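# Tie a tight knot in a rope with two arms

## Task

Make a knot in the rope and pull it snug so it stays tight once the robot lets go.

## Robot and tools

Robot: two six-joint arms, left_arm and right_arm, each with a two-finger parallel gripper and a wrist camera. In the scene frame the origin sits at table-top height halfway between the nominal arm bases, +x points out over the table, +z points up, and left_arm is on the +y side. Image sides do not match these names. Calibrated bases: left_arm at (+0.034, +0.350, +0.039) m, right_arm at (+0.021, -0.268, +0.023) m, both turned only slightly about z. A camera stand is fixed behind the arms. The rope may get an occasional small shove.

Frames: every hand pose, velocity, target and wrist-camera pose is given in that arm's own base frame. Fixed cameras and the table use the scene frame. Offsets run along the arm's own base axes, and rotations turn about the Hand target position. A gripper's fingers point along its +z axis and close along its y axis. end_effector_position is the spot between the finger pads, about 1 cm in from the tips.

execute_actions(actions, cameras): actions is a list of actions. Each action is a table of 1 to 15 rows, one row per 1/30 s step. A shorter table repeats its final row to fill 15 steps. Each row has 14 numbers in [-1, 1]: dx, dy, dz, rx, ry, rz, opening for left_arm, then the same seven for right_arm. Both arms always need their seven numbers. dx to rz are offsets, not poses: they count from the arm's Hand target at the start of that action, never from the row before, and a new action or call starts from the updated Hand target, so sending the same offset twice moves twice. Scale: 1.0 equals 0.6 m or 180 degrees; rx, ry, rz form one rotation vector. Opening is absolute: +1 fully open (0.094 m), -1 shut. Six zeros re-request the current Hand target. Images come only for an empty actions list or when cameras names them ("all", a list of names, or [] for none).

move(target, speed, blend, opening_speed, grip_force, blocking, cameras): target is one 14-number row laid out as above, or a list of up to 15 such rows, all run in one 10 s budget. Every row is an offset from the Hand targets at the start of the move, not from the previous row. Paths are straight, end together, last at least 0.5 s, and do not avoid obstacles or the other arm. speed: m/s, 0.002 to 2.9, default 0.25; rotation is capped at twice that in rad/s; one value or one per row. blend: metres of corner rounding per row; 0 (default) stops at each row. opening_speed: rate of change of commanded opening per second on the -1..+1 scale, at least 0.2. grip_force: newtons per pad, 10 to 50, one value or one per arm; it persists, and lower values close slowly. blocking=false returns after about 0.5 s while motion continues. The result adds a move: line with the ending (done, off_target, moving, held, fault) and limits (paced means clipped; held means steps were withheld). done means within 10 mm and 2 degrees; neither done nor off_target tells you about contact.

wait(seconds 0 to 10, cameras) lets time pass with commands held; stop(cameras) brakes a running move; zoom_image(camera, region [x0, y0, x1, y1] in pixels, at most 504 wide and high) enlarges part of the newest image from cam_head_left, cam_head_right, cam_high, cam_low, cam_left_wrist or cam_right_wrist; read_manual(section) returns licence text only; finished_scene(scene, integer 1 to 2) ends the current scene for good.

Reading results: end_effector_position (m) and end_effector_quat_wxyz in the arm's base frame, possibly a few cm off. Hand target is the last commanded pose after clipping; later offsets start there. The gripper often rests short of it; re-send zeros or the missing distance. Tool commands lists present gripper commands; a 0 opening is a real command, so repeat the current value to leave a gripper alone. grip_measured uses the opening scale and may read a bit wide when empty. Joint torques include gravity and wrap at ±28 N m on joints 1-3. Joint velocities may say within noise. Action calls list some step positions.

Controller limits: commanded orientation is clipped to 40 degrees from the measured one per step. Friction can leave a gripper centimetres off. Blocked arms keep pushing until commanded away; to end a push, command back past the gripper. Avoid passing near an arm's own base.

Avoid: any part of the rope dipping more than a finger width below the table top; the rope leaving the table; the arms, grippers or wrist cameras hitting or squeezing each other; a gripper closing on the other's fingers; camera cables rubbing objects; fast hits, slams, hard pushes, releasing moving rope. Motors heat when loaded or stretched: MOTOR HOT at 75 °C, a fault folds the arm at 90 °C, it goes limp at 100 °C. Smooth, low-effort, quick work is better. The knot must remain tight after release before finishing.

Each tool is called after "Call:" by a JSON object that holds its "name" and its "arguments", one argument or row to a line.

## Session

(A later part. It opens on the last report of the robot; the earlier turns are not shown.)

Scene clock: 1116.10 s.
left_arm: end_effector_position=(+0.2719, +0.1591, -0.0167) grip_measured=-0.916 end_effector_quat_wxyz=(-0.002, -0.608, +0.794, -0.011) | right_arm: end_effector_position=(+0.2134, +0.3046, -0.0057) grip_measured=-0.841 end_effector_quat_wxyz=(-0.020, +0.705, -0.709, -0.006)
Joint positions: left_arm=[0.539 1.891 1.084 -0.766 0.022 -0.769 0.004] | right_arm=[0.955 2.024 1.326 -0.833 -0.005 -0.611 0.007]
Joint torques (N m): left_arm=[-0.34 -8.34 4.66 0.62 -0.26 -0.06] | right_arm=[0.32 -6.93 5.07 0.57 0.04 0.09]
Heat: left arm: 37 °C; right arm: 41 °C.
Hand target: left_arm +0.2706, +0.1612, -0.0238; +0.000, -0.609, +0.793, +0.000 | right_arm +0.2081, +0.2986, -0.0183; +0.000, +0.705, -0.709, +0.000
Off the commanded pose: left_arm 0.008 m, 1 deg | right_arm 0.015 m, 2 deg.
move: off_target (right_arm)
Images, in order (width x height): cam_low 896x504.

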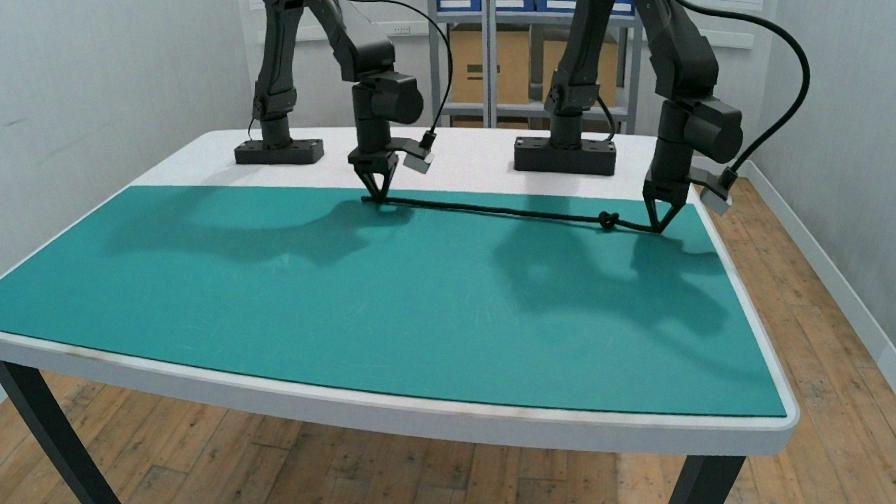

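Call:
{"name": "move", "arguments": {
  "target": [
    [0.0,0,-0.008,0,0,0,-0.4,0.0,0,0,0,0,0,-0.4],
    [0,0,0.15,0,0,0,-0.4,0,0,0.15,0,0,0,-0.4]
  ],
  "speed": 0.15,
  "opening_speed": 0.7,
  "cameras": ["cam_low","cam_high","cam_left_wrist"]
}}

Call:
{"name": "zoom_image", "arguments": {
  "camera": "cam_low",
  "region": [560, 170, 700, 260]
}}

Scene clock: 1123.67 s.
left_arm: end_effector_position=(+0.2674, +0.1578, +0.0559) grip_measured=-0.402 end_effector_quat_wxyz=(-0.012, -0.609, +0.793, -0.007) | right_arm: end_effector_position=(+0.2067, +0.2942, +0.0590) grip_measured=-0.403 end_effector_quat_wxyz=(+0.014, +0.705, -0.709, +0.002)
Joint positions: left_arm=[0.539 1.777 1.253 -1.069 0.016 -0.769 0.028] | right_arm=[0.955 1.96 1.506 -1.145 -0.002 -0.611 0.028]
Joint torques (N m): left_arm=[-0.32 -10.24 8.35 0.14 -0.17 -0.06] | right_arm=[0.29 -10.15 8.01 0.31 0.01 0.09]
Heat: left arm: 37 °C; right arm: 42 °C.
Hand target: left_arm +0.2706, +0.1612, +0.0661; +0.000, -0.609, +0.793, +0.000 | right_arm +0.2082, +0.2987, +0.0718; +0.000, +0.705, -0.709, +0.000
Off the commanded pose: left_arm 0.011 m, 2 deg | right_arm 0.014 m, 2 deg.
move: off_target (left_arm, right_arm)
camera_calibration:
cam_left_wrist: T_world_to_cam=[[0.961936, -0.273001, 0.0122198, -0.212734], [-0.249769, -0.860173, 0.444654, 0.214823], [-0.11088, -0.430781, -0.895619, 0.240331], [0, 0, 0, 1]] pos_world=[0.28494, 0.230239, 0.122322]
Images, in order (width x height): cam_high 896x504, cam_low 896x504, cam_left_wrist 896x504.

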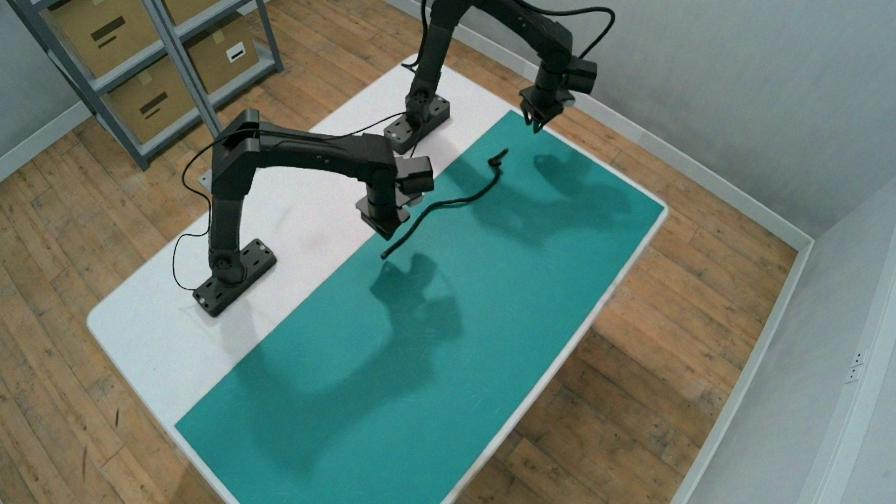

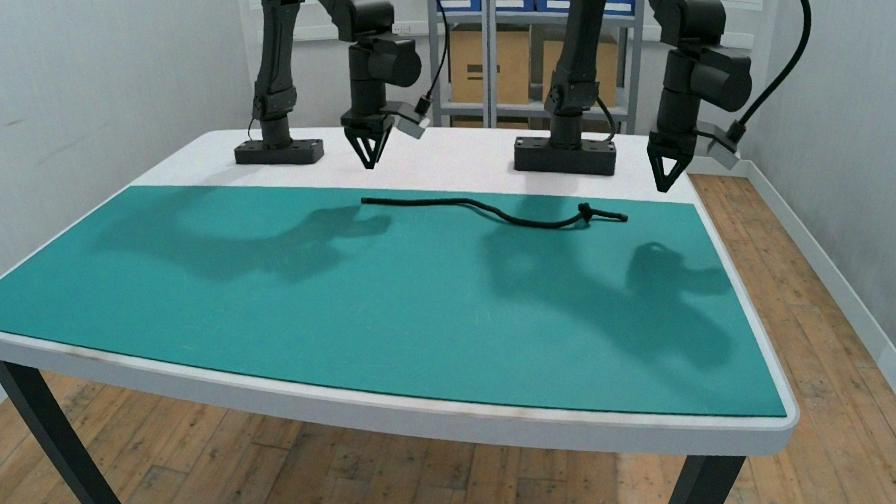

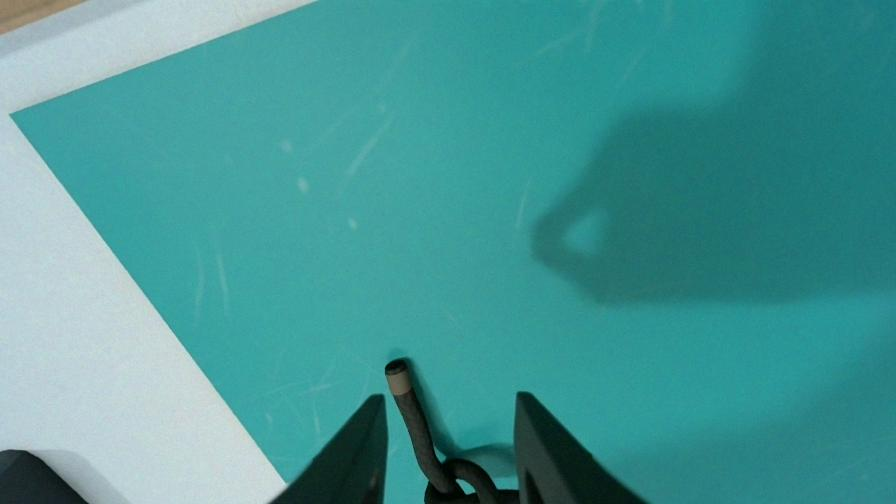

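Scaled by 3.600.

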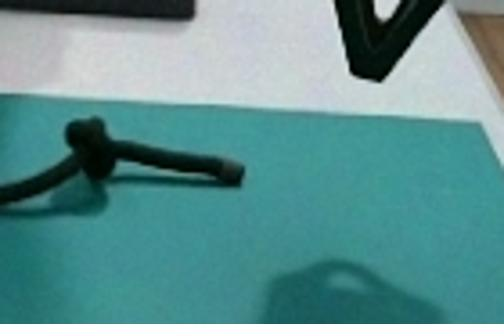

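Call:
{"name": "finished_scene", "arguments": {
  "scene": 1
}}

The scene is finished: the task was done.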